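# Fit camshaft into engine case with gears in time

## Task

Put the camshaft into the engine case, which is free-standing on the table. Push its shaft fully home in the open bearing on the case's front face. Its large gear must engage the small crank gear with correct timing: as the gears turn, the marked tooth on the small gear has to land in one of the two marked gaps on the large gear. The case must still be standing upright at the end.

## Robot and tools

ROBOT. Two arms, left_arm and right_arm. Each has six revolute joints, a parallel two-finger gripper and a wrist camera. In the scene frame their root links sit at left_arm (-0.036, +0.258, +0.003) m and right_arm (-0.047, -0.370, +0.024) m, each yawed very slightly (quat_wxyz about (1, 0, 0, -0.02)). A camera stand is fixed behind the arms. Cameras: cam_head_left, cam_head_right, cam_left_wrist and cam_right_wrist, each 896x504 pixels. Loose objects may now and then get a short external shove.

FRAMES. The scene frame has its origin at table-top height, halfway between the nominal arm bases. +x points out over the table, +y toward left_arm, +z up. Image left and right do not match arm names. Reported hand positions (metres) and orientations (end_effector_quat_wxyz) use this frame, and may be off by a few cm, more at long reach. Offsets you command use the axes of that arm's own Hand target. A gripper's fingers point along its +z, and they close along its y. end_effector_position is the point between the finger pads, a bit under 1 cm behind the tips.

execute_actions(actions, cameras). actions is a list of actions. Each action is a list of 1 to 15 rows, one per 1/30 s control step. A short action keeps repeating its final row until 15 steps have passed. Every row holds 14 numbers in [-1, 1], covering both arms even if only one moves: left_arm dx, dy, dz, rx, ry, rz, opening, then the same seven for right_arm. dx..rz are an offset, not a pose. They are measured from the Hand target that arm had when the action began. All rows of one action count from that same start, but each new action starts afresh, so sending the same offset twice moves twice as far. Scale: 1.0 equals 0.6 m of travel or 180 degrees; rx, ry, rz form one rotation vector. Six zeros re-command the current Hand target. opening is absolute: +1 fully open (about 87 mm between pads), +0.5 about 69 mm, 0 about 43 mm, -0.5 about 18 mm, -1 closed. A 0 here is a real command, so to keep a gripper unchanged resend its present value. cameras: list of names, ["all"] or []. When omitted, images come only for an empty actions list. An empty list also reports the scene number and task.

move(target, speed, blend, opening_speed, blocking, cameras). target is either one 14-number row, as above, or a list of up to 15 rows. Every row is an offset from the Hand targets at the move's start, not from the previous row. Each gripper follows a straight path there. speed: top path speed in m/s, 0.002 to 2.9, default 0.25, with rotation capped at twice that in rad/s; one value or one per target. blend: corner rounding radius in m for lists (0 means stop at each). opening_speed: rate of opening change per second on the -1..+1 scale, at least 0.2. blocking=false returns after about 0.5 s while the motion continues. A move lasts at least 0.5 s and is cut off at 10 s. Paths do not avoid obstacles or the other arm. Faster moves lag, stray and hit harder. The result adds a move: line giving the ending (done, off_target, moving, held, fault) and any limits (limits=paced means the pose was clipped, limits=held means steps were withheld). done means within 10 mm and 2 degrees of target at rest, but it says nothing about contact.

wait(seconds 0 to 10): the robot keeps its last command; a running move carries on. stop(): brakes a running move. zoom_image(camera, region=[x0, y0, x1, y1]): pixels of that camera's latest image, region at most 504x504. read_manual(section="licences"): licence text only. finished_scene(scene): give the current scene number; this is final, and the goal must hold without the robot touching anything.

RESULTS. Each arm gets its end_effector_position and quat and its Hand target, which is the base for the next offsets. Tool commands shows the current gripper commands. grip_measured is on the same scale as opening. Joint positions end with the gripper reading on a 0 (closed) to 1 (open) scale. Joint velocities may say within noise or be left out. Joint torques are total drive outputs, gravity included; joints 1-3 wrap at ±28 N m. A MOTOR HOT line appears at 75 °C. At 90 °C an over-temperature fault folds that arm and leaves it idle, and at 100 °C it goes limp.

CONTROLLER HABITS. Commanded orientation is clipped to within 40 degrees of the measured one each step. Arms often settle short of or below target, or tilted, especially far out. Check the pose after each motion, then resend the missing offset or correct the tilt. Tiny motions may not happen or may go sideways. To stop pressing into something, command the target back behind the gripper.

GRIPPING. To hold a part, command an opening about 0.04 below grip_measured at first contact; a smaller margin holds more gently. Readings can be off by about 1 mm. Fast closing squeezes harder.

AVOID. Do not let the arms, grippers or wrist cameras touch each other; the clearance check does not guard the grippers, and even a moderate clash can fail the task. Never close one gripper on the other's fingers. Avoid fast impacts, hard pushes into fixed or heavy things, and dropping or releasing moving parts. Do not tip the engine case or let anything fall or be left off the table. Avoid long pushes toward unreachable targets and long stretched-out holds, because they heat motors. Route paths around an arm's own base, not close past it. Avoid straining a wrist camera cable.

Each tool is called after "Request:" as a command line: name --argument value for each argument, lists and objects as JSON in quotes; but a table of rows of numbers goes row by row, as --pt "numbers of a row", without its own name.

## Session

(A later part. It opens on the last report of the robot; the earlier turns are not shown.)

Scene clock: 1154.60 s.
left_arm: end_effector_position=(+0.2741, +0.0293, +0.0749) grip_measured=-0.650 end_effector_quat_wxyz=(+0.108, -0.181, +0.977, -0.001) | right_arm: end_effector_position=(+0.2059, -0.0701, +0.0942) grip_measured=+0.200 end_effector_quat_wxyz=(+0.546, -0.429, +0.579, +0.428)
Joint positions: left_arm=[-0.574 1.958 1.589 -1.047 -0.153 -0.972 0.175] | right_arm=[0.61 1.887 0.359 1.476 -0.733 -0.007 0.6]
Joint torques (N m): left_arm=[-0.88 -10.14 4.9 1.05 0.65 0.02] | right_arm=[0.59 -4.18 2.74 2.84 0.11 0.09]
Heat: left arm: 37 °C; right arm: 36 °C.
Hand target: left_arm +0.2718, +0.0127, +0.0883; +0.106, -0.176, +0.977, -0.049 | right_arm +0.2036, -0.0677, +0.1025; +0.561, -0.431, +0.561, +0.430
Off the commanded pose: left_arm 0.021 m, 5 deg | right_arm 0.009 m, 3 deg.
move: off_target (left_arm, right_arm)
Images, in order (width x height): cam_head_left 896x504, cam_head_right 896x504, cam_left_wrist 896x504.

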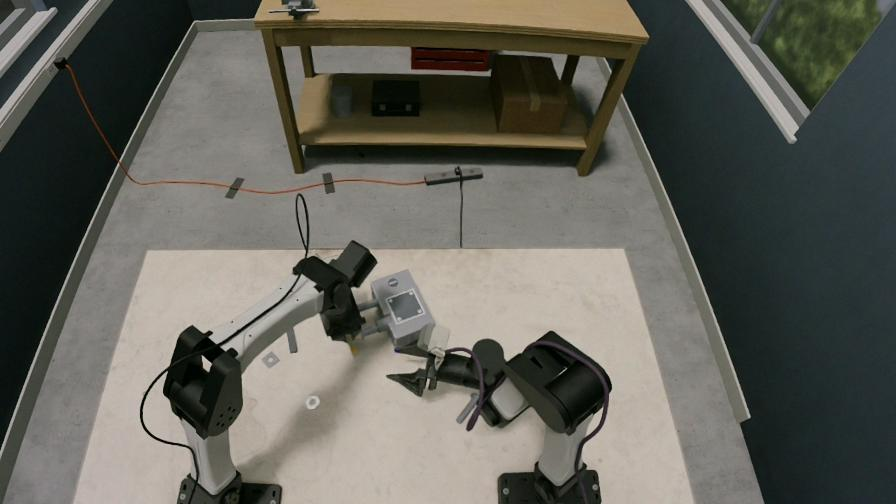

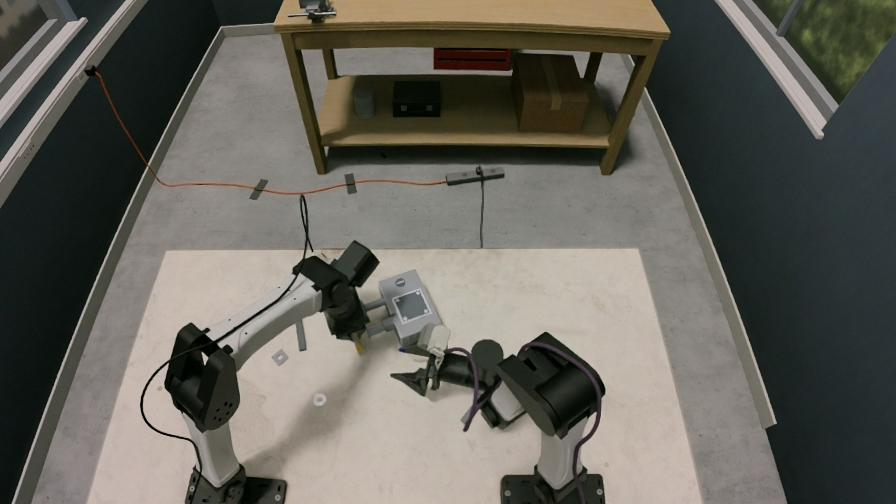

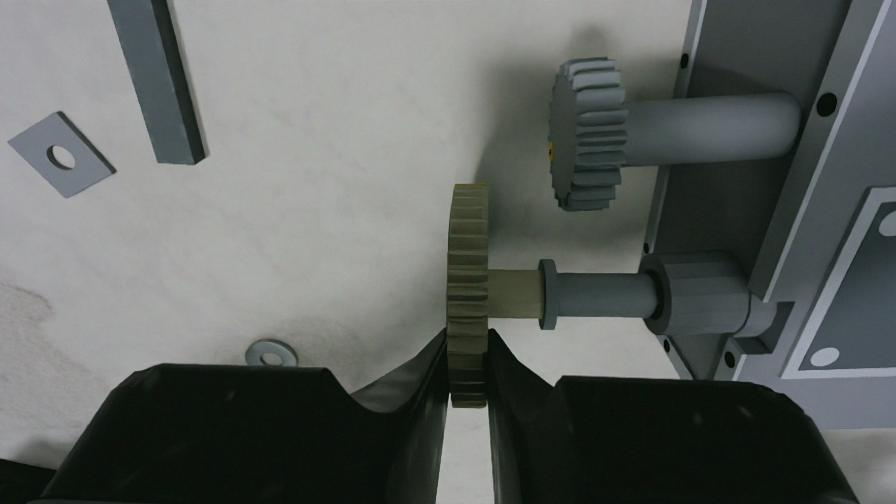

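Request:
move --target '[0.0,-0.014,0.0,0.004,0,0,-0.75,0,0,0,0,0,0,0.2]' --speed 0.05 --cameras '["cam_head_right","cam_left_wrist"]'

Request:
zoom_image --camera "cam_left_wrist" --region '[430, 30, 706, 350]'

Request:
zoom_image --camera "cam_head_right" --region '[340, 290, 410, 360]'

Scene clock: 1163.43 s.
left_arm: end_effector_position=(+0.2741, +0.0291, +0.0749) grip_measured=-0.650 end_effector_quat_wxyz=(+0.108, -0.182, +0.977, -0.002) | right_arm: end_effector_position=(+0.2059, -0.0701, +0.0942) grip_measured=+0.200 end_effector_quat_wxyz=(+0.546, -0.429, +0.579, +0.428)
Joint positions: left_arm=[-0.574 1.958 1.589 -1.047 -0.153 -0.974 0.175] | right_arm=[0.61 1.887 0.359 1.476 -0.733 -0.007 0.6]
Joint torques (N m): left_arm=[-1.58 -9.1 6.86 1.06 0.71 -0.02] | right_arm=[0.54 -4.15 2.71 2.83 0.09 0.1]
Heat: left arm: 37 °C; right arm: 36 °C.
Hand target: left_arm +0.2746, +0.0049, +0.0894; +0.107, -0.176, +0.977, -0.055 | right_arm +0.2036, -0.0677, +0.1025; +0.561, -0.431, +0.561, +0.430
Off the commanded pose: left_arm 0.028 m, 6 deg | right_arm 0.009 m, 3 deg.
move: off_target (left_arm, right_arm)
Images, in order (width x height): cam_head_right 896x504, cam_left_wrist 896x504.

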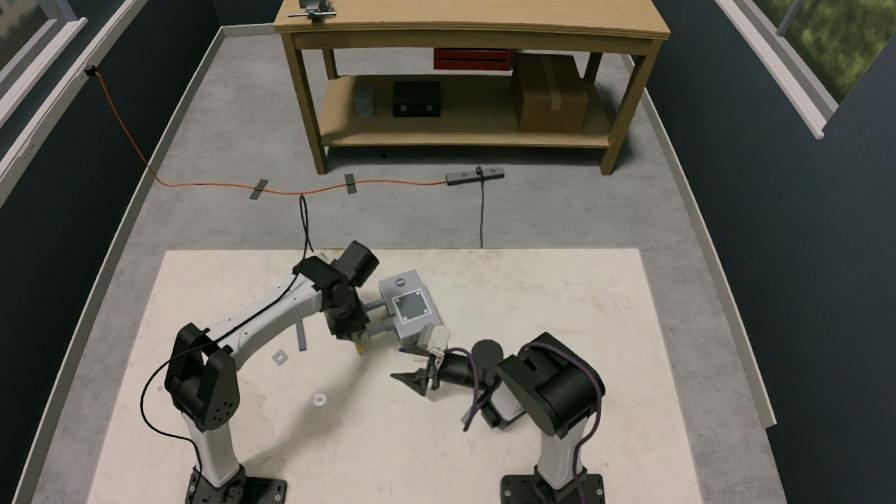

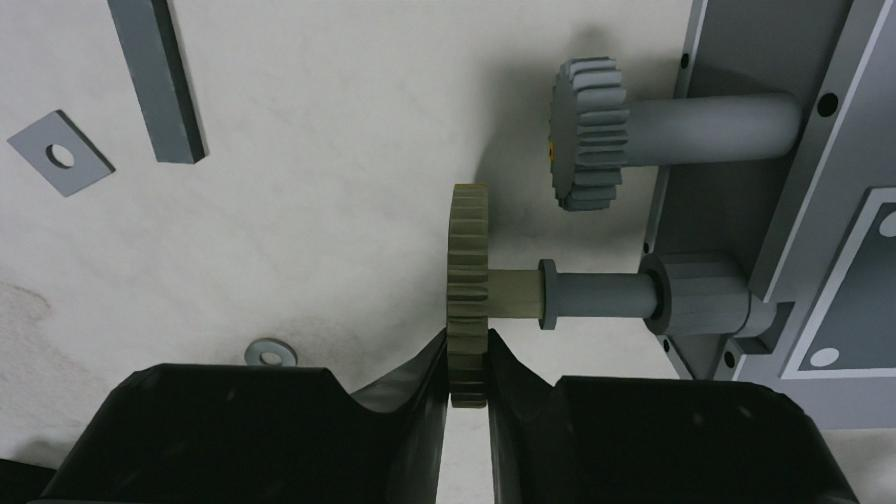

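Scaled by 1.575 from the camera's 896x504 image, which has a finer 1280x720 frame.

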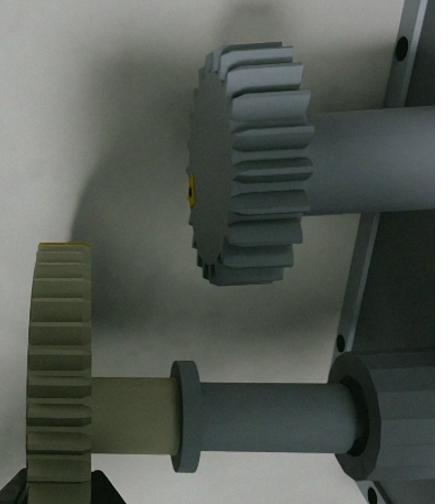

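Scaled by 7.200 from the camera's 896x504 image, which has a finer 1280x720 frame.

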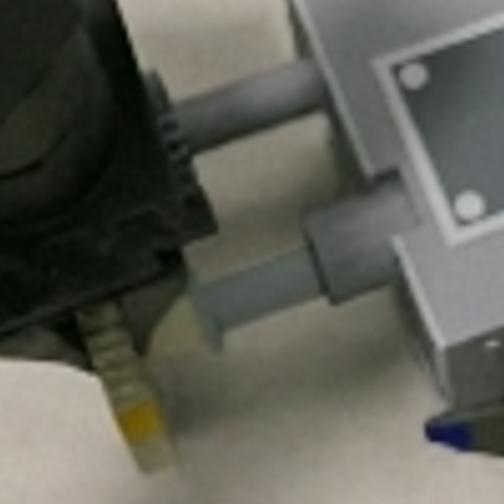

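Request:
move --target '[0.0,-0.014,0.0,0.0,0,0,-0.75,0,0,0,0,0,0,0.2]' --speed 0.05 --cameras '["cam_head_right","cam_left_wrist"]'

Request:
zoom_image --camera "cam_left_wrist" --region '[430, 30, 706, 350]'

Request:
zoom_image --camera "cam_head_right" --region '[340, 290, 410, 360]'

Scene clock: 1170.20 s.
left_arm: end_effector_position=(+0.2749, +0.0267, +0.0791) grip_measured=-0.646 end_effector_quat_wxyz=(+0.109, -0.185, +0.977, -0.004) | right_arm: end_effector_position=(+0.2059, -0.0701, +0.0942) grip_measured=+0.200 end_effector_quat_wxyz=(+0.546, -0.429, +0.579, +0.428)
Joint positions: left_arm=[-0.576 1.96 1.607 -1.06 -0.15 -0.981 0.177] | right_arm=[0.61 1.887 0.359 1.476 -0.733 -0.007 0.6]
Joint torques (N m): left_arm=[-2.33 -7.39 8.59 1.04 0.67 -0.07] | right_arm=[0.64 -4.18 2.78 2.85 0.1 0.09]
Heat: left arm: 37 °C; right arm: 36 °C.
Hand target: left_arm +0.2773, -0.0030, +0.0907; +0.107, -0.176, +0.977, -0.055 | right_arm +0.2036, -0.0677, +0.1025; +0.561, -0.431, +0.561, +0.430
Off the commanded pose: left_arm 0.032 m, 6 deg | right_arm 0.009 m, 3 deg.
move: off_target (left_arm, right_arm)
Images, in order (width x height): cam_head_right 896x504, cam_left_wrist 896x504.

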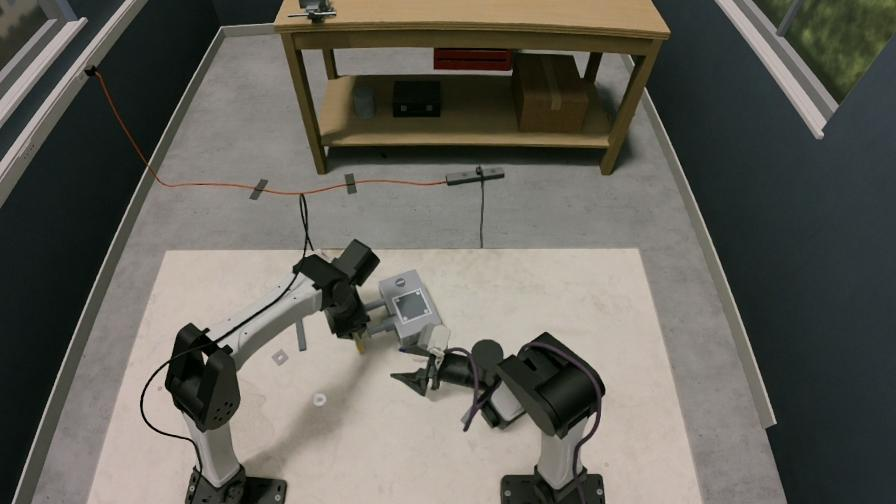

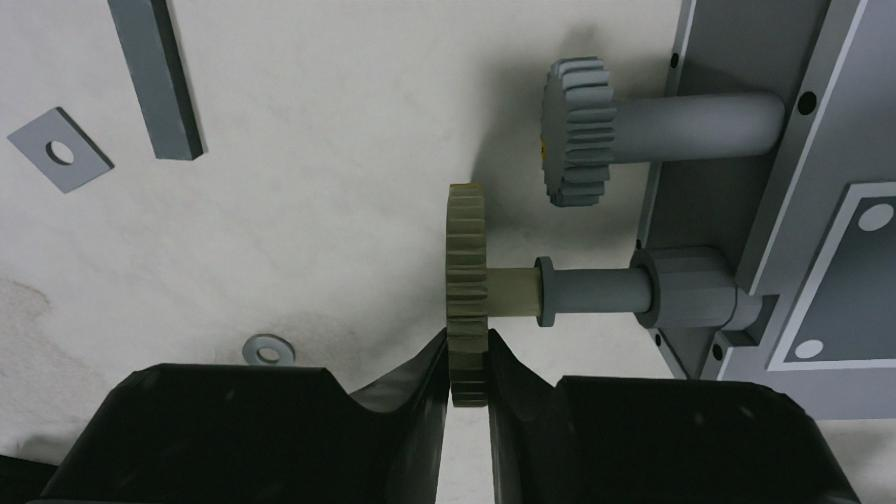

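Scaled by 1.575 from the camera's 896x504 image, which has a finer 1280x720 frame.

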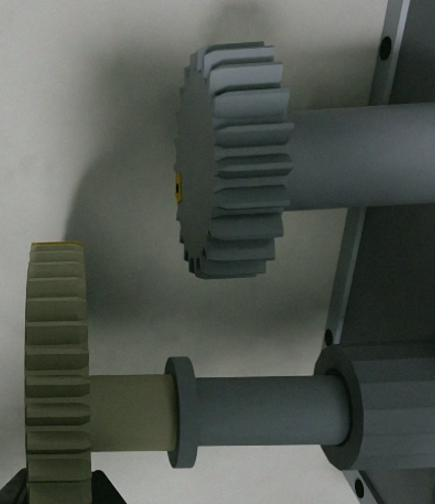

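Scaled by 7.200 from the camera's 896x504 image, which has a finer 1280x720 frame.

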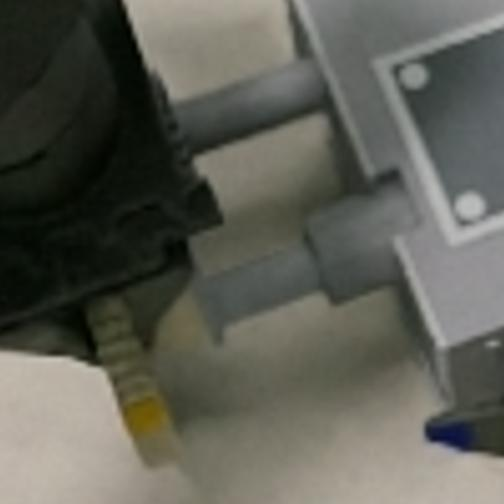

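Request:
move --target '[0.0,-0.012,0.0,-0.01,0,0,-0.75,0,0,0,0,0,0,0.2]' --speed 0.05 --cameras '["cam_head_right","cam_left_wrist"]'

Request:
zoom_image --camera "cam_left_wrist" --region '[430, 30, 706, 350]'

Request:
zoom_image --camera "cam_head_right" --region '[340, 290, 410, 360]'

Scene clock: 1184.80 s.
left_arm: end_effector_position=(+0.2746, +0.0192, +0.0809) grip_measured=-0.646 end_effector_quat_wxyz=(+0.098, -0.183, +0.978, +0.009) | right_arm: end_effector_position=(+0.2059, -0.0701, +0.0942) grip_measured=+0.200 end_effector_quat_wxyz=(+0.546, -0.429, +0.579, +0.428)
Joint positions: left_arm=[-0.593 2.009 1.687 -1.126 -0.156 -0.997 0.177] | right_arm=[0.61 1.887 0.359 1.476 -0.733 -0.007 0.6]
Joint torques (N m): left_arm=[-2.3 -7.6 8.55 1.05 0.51 -0.1] | right_arm=[0.57 -4.26 2.69 2.84 0.09 0.08]
Heat: left arm: 37 °C; right arm: 37 °C.
Hand target: left_arm +0.2797, -0.0097, +0.0916; +0.104, -0.177, +0.978, -0.040 | right_arm +0.2036, -0.0677, +0.1025; +0.561, -0.431, +0.561, +0.430
Off the commanded pose: left_arm 0.031 m, 6 deg | right_arm 0.009 m, 3 deg.
move: off_target (left_arm, right_arm)
Images, in order (width x height): cam_head_right 896x504, cam_left_wrist 896x504.

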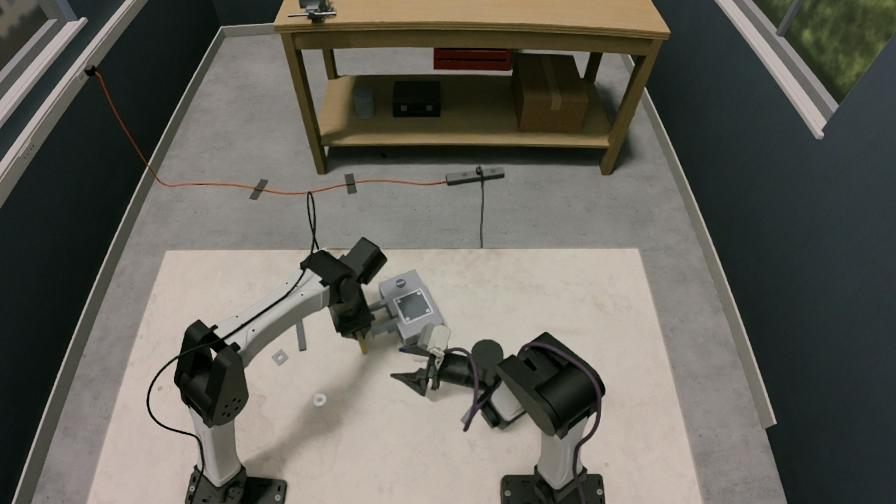

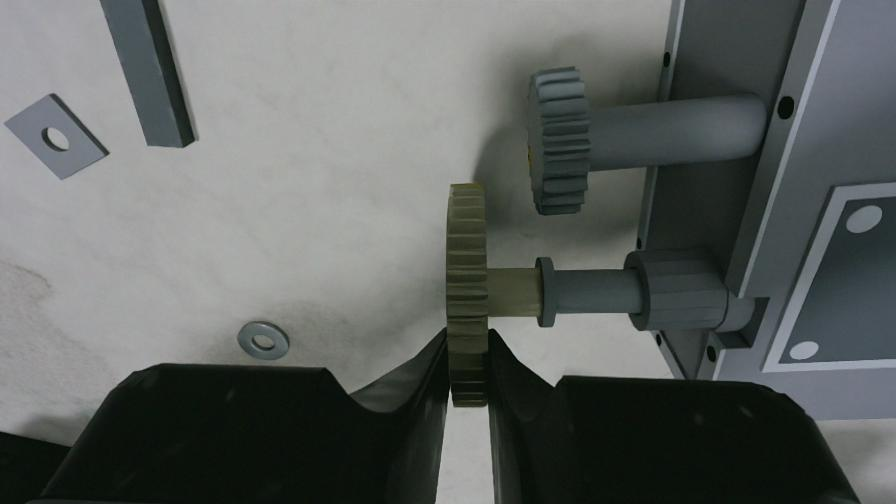

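Scaled by 1.575 from the camera's 896x504 image, which has a finer 1280x720 frame.

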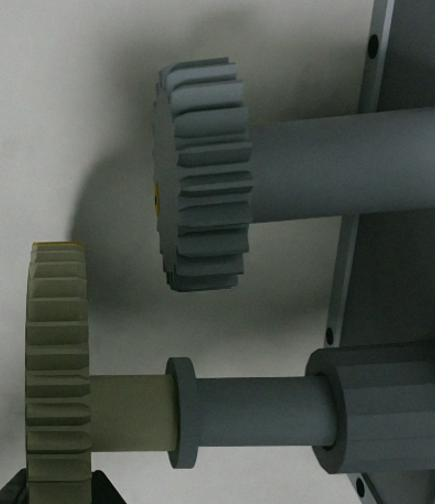

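Scaled by 7.200 from the camera's 896x504 image, which has a finer 1280x720 frame.

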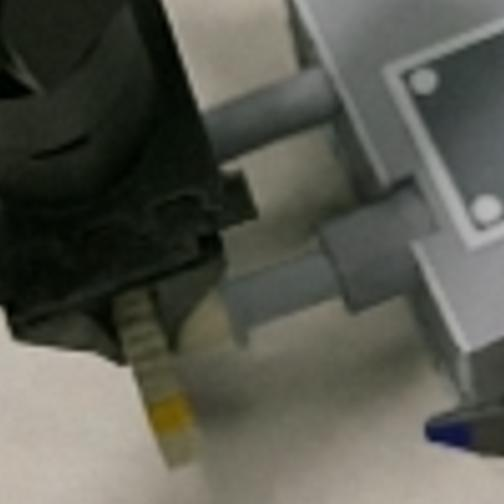

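Request:
move --pt "0 0.012 0 0 0 0 -0.75 -0.133 -0.02 -0.202 0 0 0 0.2" --pt "0.0 0.02 0.0 0 0 0 -0.75 -0.0625 -0.284 -0.1015 0.5923 0.1928 0.593 0.3" --speed 0.25 --blend '[0.02,0]' --cameras '["all"]'

Scene clock: 1225.63 s.
left_arm: end_effector_position=(+0.2738, +0.0198, +0.0790) grip_measured=-0.648 end_effector_quat_wxyz=(+0.098, -0.183, +0.978, +0.009) | right_arm: end_effector_position=(+0.3468, -0.1709, +0.1340) grip_measured=+0.300 end_effector_quat_wxyz=(-0.002, +0.558, +0.830, -0.010)
Joint positions: left_arm=[-0.593 2.006 1.675 -1.118 -0.156 -0.997 0.176] | right_arm=[0.42 2.307 2.268 -1.55 0.009 1.563 0.65]
Joint torques (N m): left_arm=[-1.07 -10.03 4.82 1.18 0.52 0.04] | right_arm=[-0.68 -8.62 8.92 0.43 0.09 0.19]
Heat: left arm: 37 °C; right arm: 36 °C.
Hand target: left_arm +0.2757, +0.0015, +0.0903; +0.104, -0.177, +0.978, -0.040 | right_arm +0.3523, -0.1706, +0.1402; +0.000, +0.567, +0.824, +0.000
Off the commanded pose: left_arm 0.021 m, 6 deg | right_arm 0.008 m, 2 deg.
move: off_target (left_arm)

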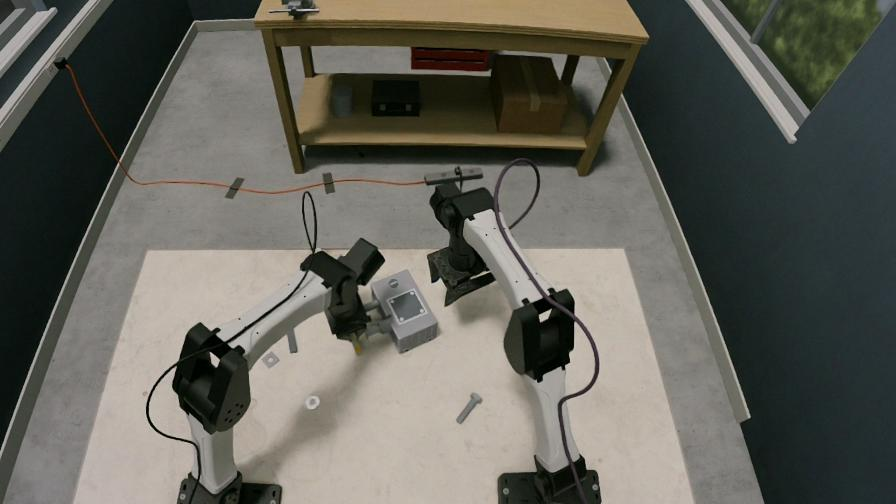

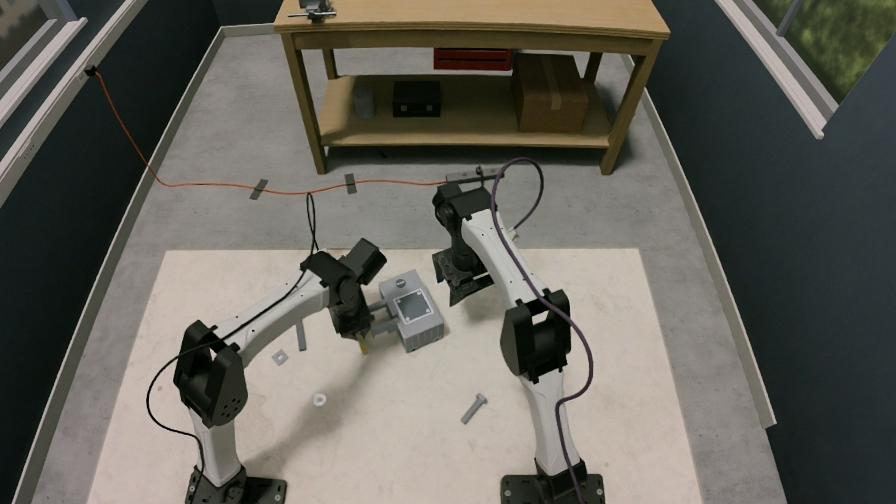

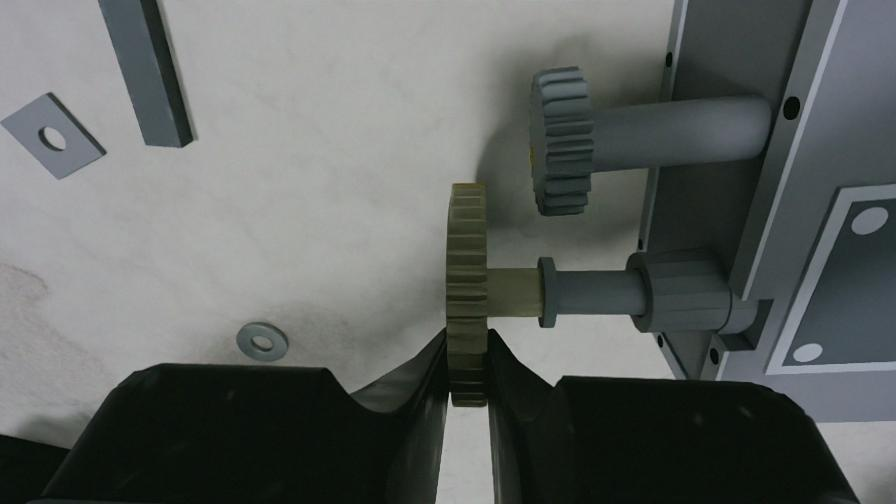

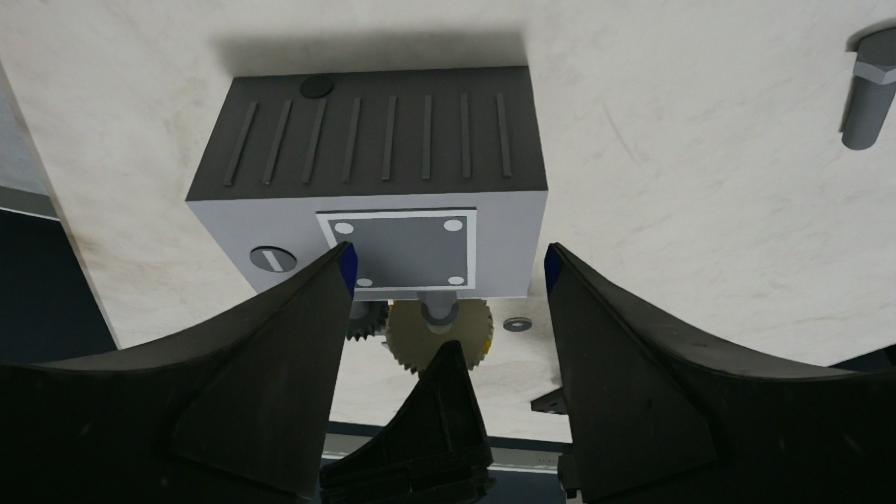

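Request:
zoom_image --camera "cam_right_wrist" --region '[335, 285, 535, 400]'

Scaled by 2.520 from the camera's 896x504 image, which has a finer 1280x720 frame.

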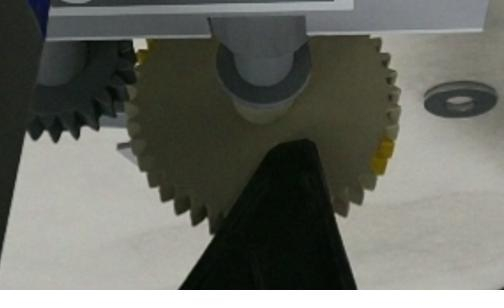

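Request:
move --target '[0,0,0,0,0,0,-0.75,-0.008,0.0215,0.157,0,0,0,0.3]' --speed 0.15 --cameras '["cam_right_wrist","cam_head_right"]'

Scene clock: 1245.13 s.
left_arm: end_effector_position=(+0.2738, +0.0198, +0.0790) grip_measured=-0.648 end_effector_quat_wxyz=(+0.098, -0.183, +0.978, +0.009) | right_arm: end_effector_position=(+0.3638, -0.1687, +0.0461) grip_measured=+0.300 end_effector_quat_wxyz=(+0.001, +0.562, +0.827, -0.006)
Joint positions: left_arm=[-0.593 2.006 1.675 -1.118 -0.156 -0.997 0.176] | right_arm=[0.411 2.36 2.01 -1.228 0.008 1.563 0.65]
Joint torques (N m): left_arm=[-1.06 -10.02 4.82 1.19 0.53 0.04] | right_arm=[-0.83 -9.57 5.15 0.67 0.09 0.08]
Heat: left arm: 38 °C; right arm: 33 °C.
Hand target: left_arm +0.2757, +0.0015, +0.0903; +0.104, -0.177, +0.978, -0.040 | right_arm +0.3661, -0.1705, +0.0460; +0.000, +0.567, +0.824, +0.000
Off the commanded pose: left_arm 0.022 m, 6 deg | right_arm 0.003 m, 1 deg.
move: off_target (left_arm)
Images, in order (width x height): cam_head_right 896x504, cam_right_wrist 896x504.

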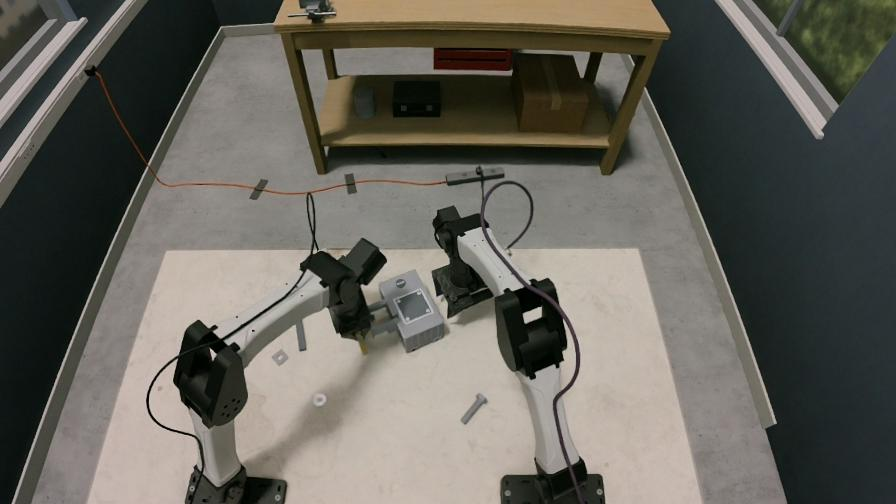

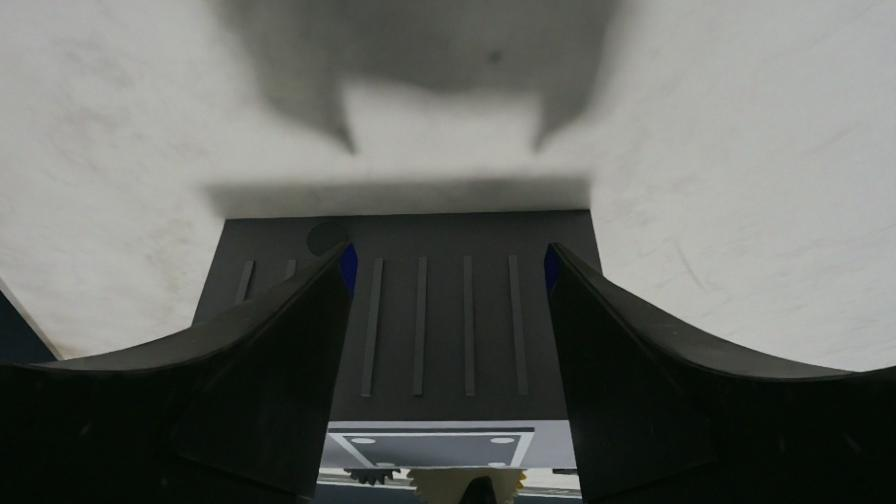

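Request:
move --target '[0,0,0,0,0,0,-0.75,0.033,0,0,0,0,0,0.3]' --speed 0.06 --cameras '["cam_right_wrist","cam_head_right"]'

Request:
zoom_image --camera "cam_head_right" --region '[350, 260, 500, 360]'

Scene clock: 1251.73 s.
left_arm: end_effector_position=(+0.2738, +0.0198, +0.0790) grip_measured=-0.648 end_effector_quat_wxyz=(+0.098, -0.183, +0.978, +0.009) | right_arm: end_effector_position=(+0.3587, -0.1555, +0.0461) grip_measured=+0.300 end_effector_quat_wxyz=(+0.001, +0.563, +0.827, -0.005)
Joint positions: left_arm=[-0.593 2.006 1.675 -1.118 -0.156 -0.997 0.176] | right_arm=[0.441 2.36 2.01 -1.228 0.006 1.594 0.65]
Joint torques (N m): left_arm=[-1.09 -10.02 4.83 1.18 0.53 0.04] | right_arm=[0.17 -9.48 5.5 0.66 0.11 0.21]
Heat: left arm: 38 °C; right arm: 33 °C.
Hand target: left_arm +0.2757, +0.0015, +0.0903; +0.104, -0.177, +0.978, -0.040 | right_arm +0.3590, -0.1521, +0.0460; +0.000, +0.567, +0.824, +0.000
Off the commanded pose: left_arm 0.022 m, 6 deg | right_arm 0.004 m, 1 deg.
move: off_target (left_arm)
Images, in order (width x height): cam_head_right 896x504, cam_right_wrist 896x504.

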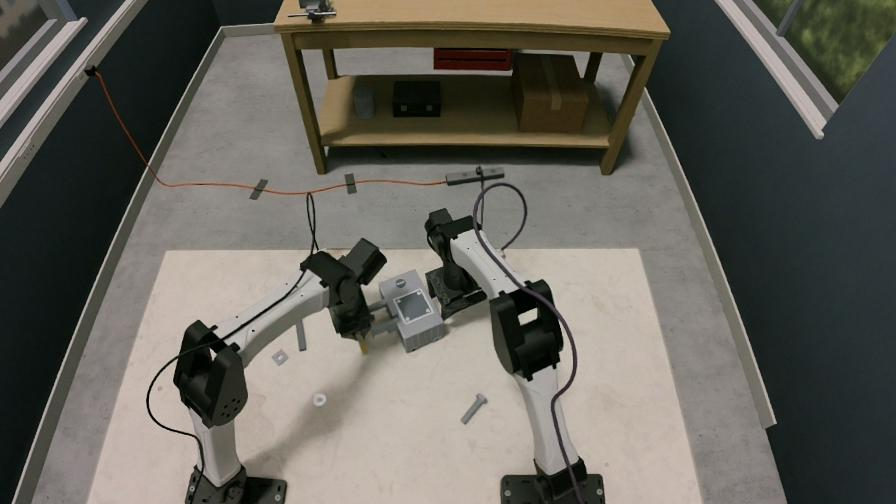

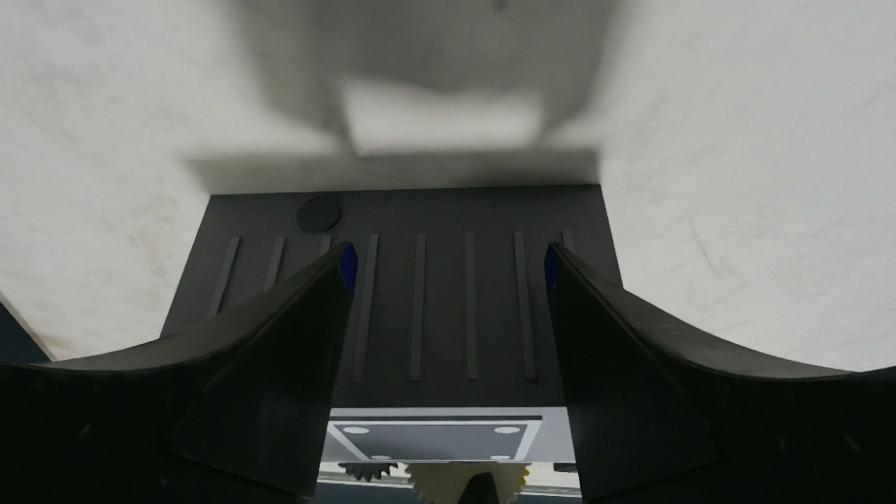

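Scaled by 3.360 from the camera's 896x504 image, which has a finer 1280x720 frame.

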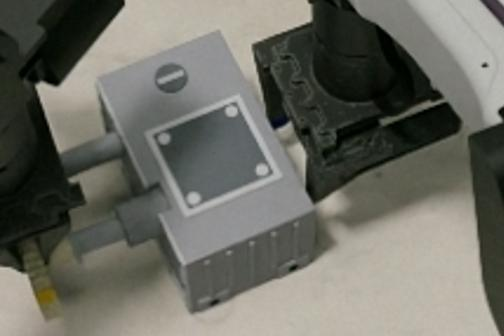

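Request:
move --target '[0,0,0,0,0,0,-0.75,0.02,0,0,0,0,0,0.3]' --speed 0.04 --cameras '["cam_right_wrist","cam_head_right"]'

Request:
zoom_image --camera "cam_head_right" --region '[350, 260, 500, 360]'

Scene clock: 1257.97 s.
left_arm: end_effector_position=(+0.2738, +0.0198, +0.0790) grip_measured=-0.648 end_effector_quat_wxyz=(+0.098, -0.183, +0.978, +0.009) | right_arm: end_effector_position=(+0.3568, -0.1505, +0.0460) grip_measured=+0.300 end_effector_quat_wxyz=(+0.002, +0.565, +0.825, -0.006)
Joint positions: left_arm=[-0.593 2.006 1.675 -1.118 -0.156 -0.997 0.176] | right_arm=[0.454 2.36 2.01 -1.228 0.011 1.612 0.65]
Joint torques (N m): left_arm=[-1.07 -10.04 4.81 1.18 0.52 0.04] | right_arm=[1.25 -9.29 5.83 0.63 0.06 0.3]
Heat: left arm: 38 °C; right arm: 32 °C.
Hand target: left_arm +0.2757, +0.0015, +0.0903; +0.104, -0.177, +0.978, -0.040 | right_arm +0.3547, -0.1409, +0.0460; +0.000, +0.567, +0.824, +0.000
Off the commanded pose: left_arm 0.022 m, 6 deg | right_arm 0.010 m, 1 deg.
move: off_target (left_arm)
Images, in order (width x height): cam_head_right 896x504, cam_right_wrist 896x504.

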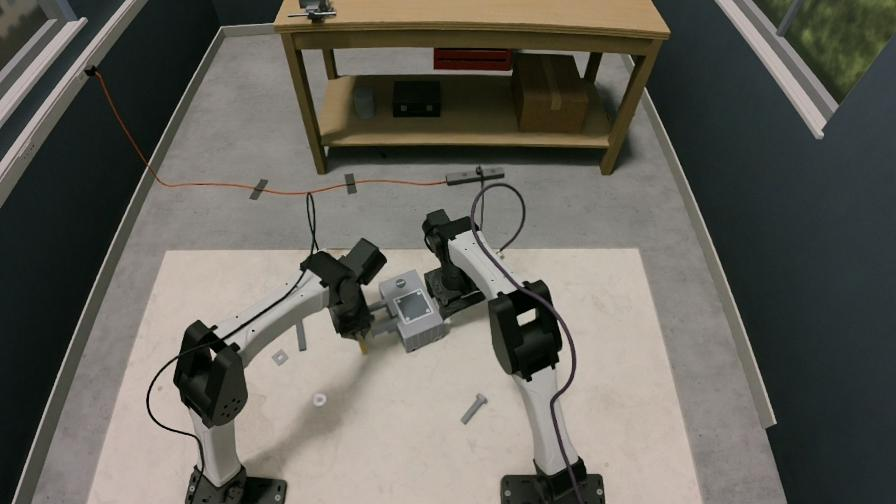

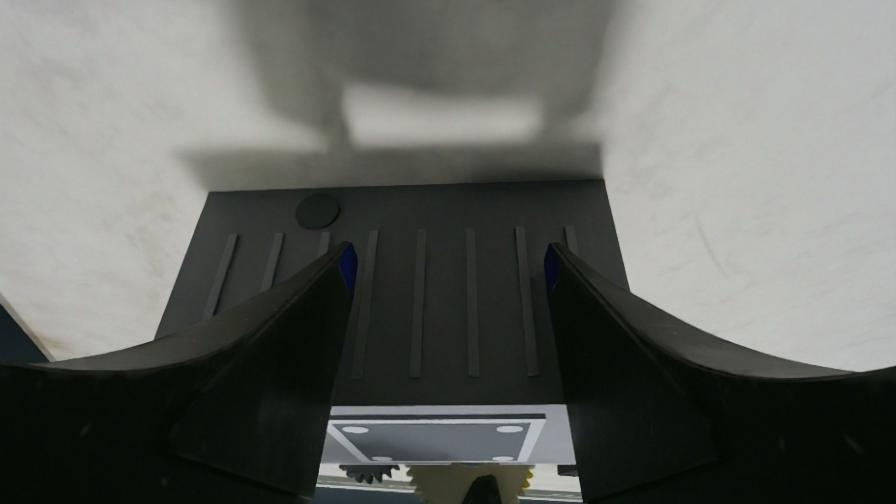

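Scaled by 3.360 from the camera's 896x504 image, which has a finer 1280x720 frame.

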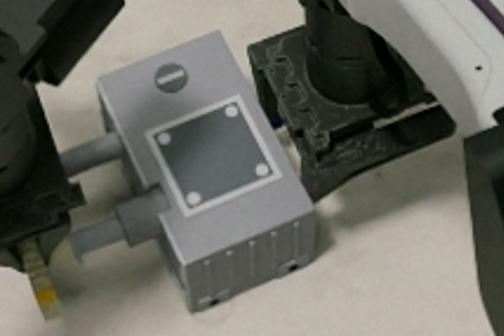

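Request:
move --target '[0.0,-0.022,0.0,0.0,0,0,-0.75,0.003,0,0,0,0,0,0.3]' --speed 0.05 --cameras '["cam_head_right","cam_left_wrist","cam_right_wrist"]'

Request:
zoom_image --camera "cam_left_wrist" --region '[430, 30, 706, 350]'

Request:
zoom_image --camera "cam_head_right" --region '[340, 290, 410, 360]'

Scene clock: 1264.63 s.
left_arm: end_effector_position=(+0.2746, +0.0192, +0.0809) grip_measured=-0.648 end_effector_quat_wxyz=(+0.097, -0.184, +0.978, +0.010) | right_arm: end_effector_position=(+0.3568, -0.1507, +0.0459) grip_measured=+0.300 end_effector_quat_wxyz=(+0.003, +0.566, +0.825, -0.006)
Joint positions: left_arm=[-0.593 2.013 1.693 -1.132 -0.156 -1 0.176] | right_arm=[0.454 2.36 2.01 -1.228 0.011 1.615 0.65]
Joint torques (N m): left_arm=[-2.45 -7.65 8.62 1.09 0.51 -0.1] | right_arm=[1.58 -9.31 5.93 0.62 0.07 0.3]
Heat: left arm: 38 °C; right arm: 32 °C.
Hand target: left_arm +0.2802, -0.0108, +0.0919; +0.104, -0.177, +0.978, -0.040 | right_arm +0.3541, -0.1392, +0.0460; +0.000, +0.567, +0.824, +0.000
Off the commanded pose: left_arm 0.032 m, 6 deg | right_arm 0.012 m, 1 deg.
move: off_target (left_arm, right_arm)
Images, in order (width x height): cam_head_right 896x504, cam_left_wrist 896x504, cam_right_wrist 896x504.

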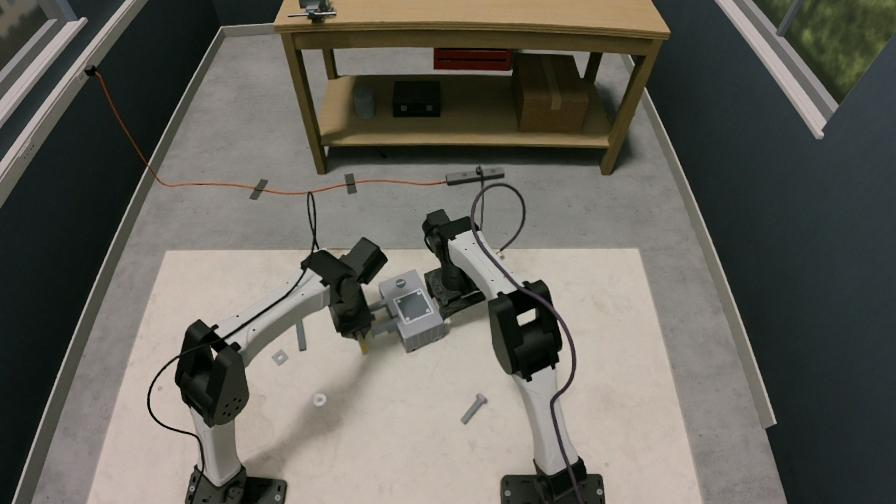

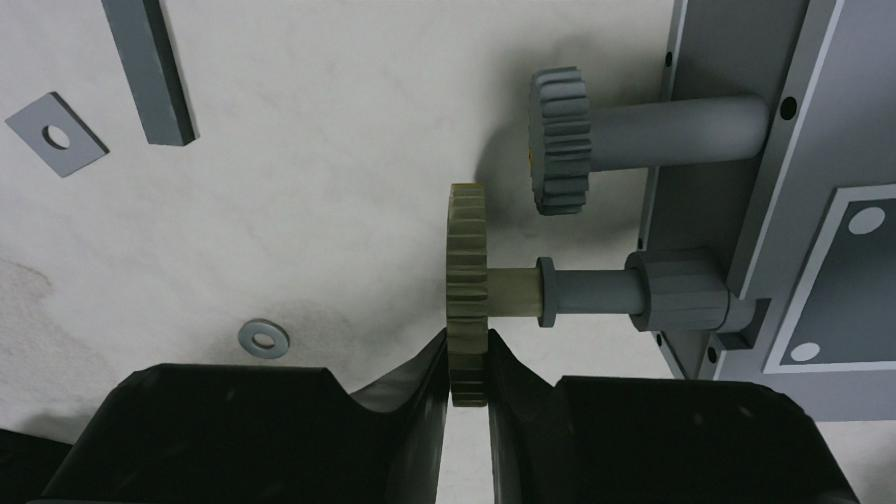

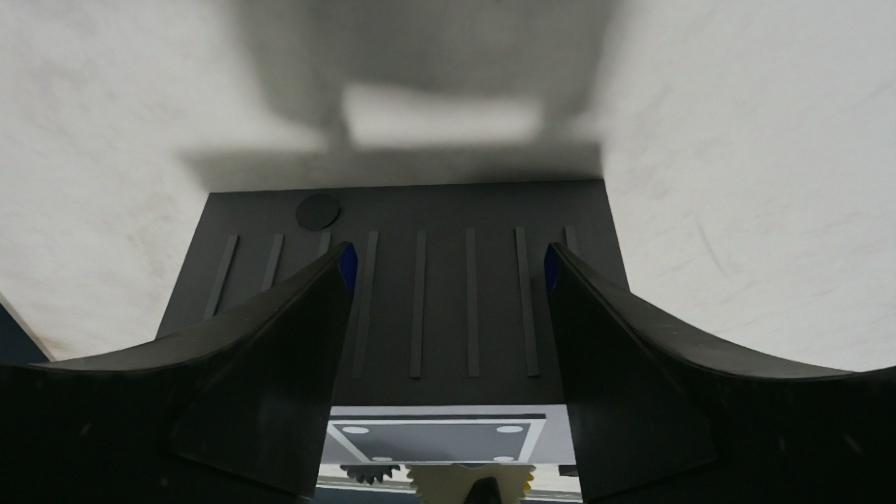

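Scaled by 1.575 from the camera's 896x504 image, which has a finer 1280x720 frame.

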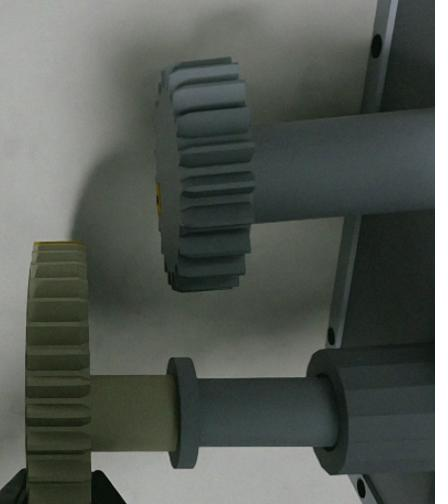

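Scaled by 7.200 from the camera's 896x504 image, which has a finer 1280x720 frame.

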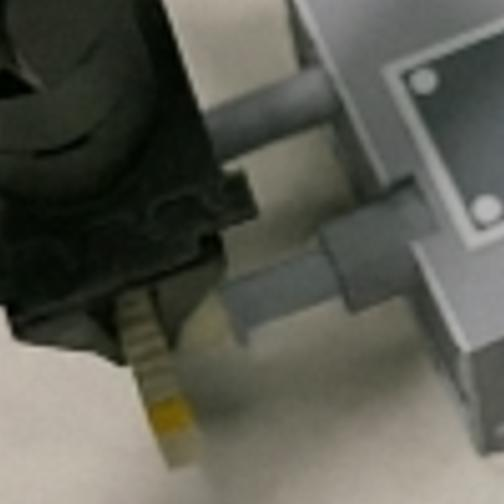

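Request:
move --target '[0.0,0.0,0.022,0.006,0,0,-0.75,0,0,0,0,0,0,0.3]' --speed 0.05 --cameras '["cam_head_right","cam_left_wrist"]'

Request:
zoom_image --camera "cam_left_wrist" --region '[430, 30, 706, 350]'

Request:
zoom_image --camera "cam_head_right" --region '[340, 290, 410, 360]'

Scene clock: 1276.10 s.
left_arm: end_effector_position=(+0.2743, +0.0194, +0.0793) grip_measured=-0.648 end_effector_quat_wxyz=(+0.097, -0.184, +0.978, +0.010) | right_arm: end_effector_position=(+0.3568, -0.1506, +0.0459) grip_measured=+0.300 end_effector_quat_wxyz=(+0.003, +0.566, +0.824, -0.006)
Joint positions: left_arm=[-0.593 2.013 1.687 -1.127 -0.156 -1 0.176] | right_arm=[0.454 2.36 2.01 -1.228 0.011 1.615 0.65]
Joint torques (N m): left_arm=[-1.87 -7.58 5.08 1.65 0.61 -0.01] | right_arm=[1.47 -9.24 5.89 0.63 0.07 0.29]
Heat: left arm: 37 °C; right arm: 31 °C.
Hand target: left_arm +0.2830, -0.0113, +0.0789; +0.106, -0.176, +0.977, -0.049 | right_arm +0.3541, -0.1392, +0.0460; +0.000, +0.567, +0.824, +0.000
Off the commanded pose: left_arm 0.032 m, 7 deg | right_arm 0.012 m, 1 deg.
move: off_target (left_arm, right_arm)
Images, in order (width x height): cam_head_right 896x504, cam_left_wrist 896x504.

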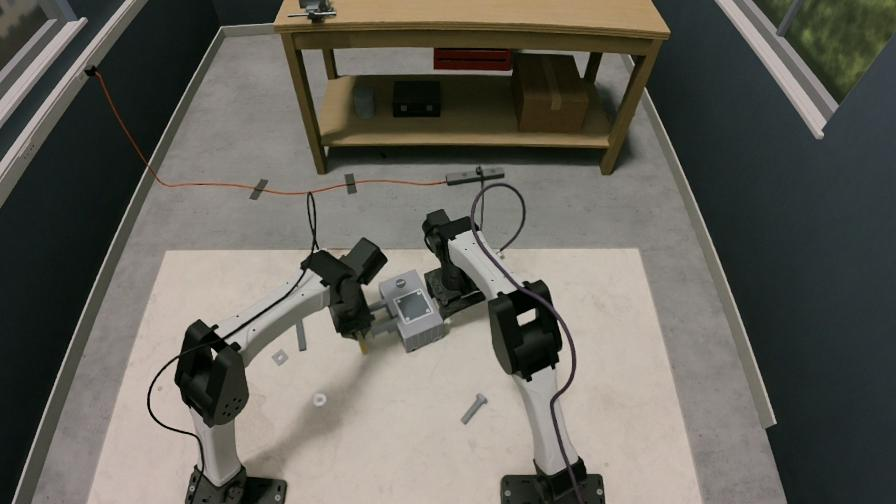

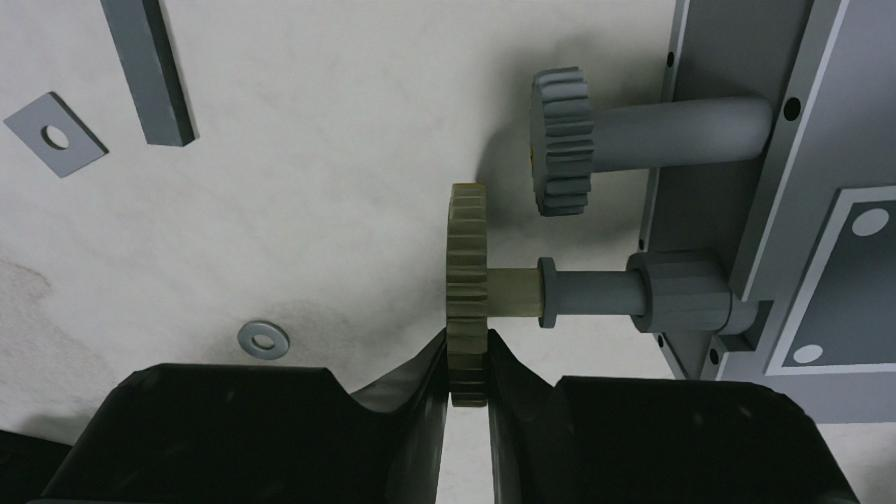

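Scaled by 1.575 from the camera's 896x504 image, which has a finer 1280x720 frame.

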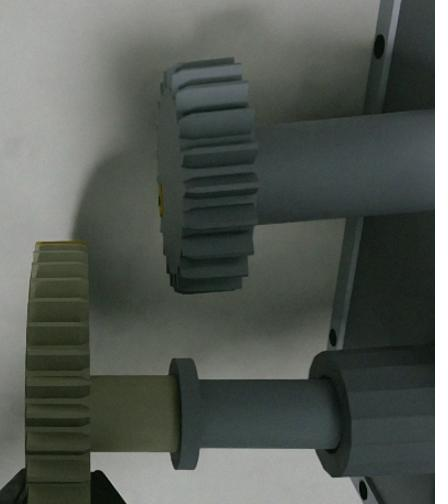

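Scaled by 7.200 from the camera's 896x504 image, which has a finer 1280x720 frame.

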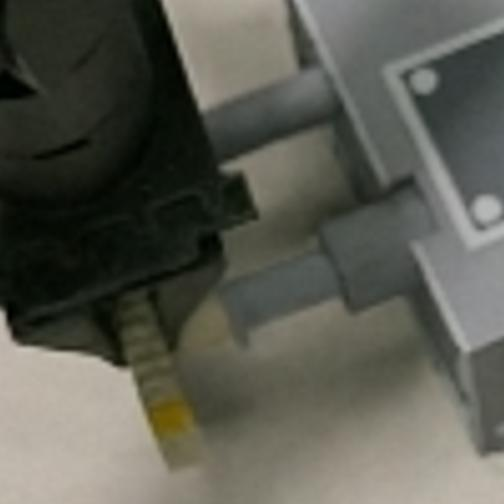

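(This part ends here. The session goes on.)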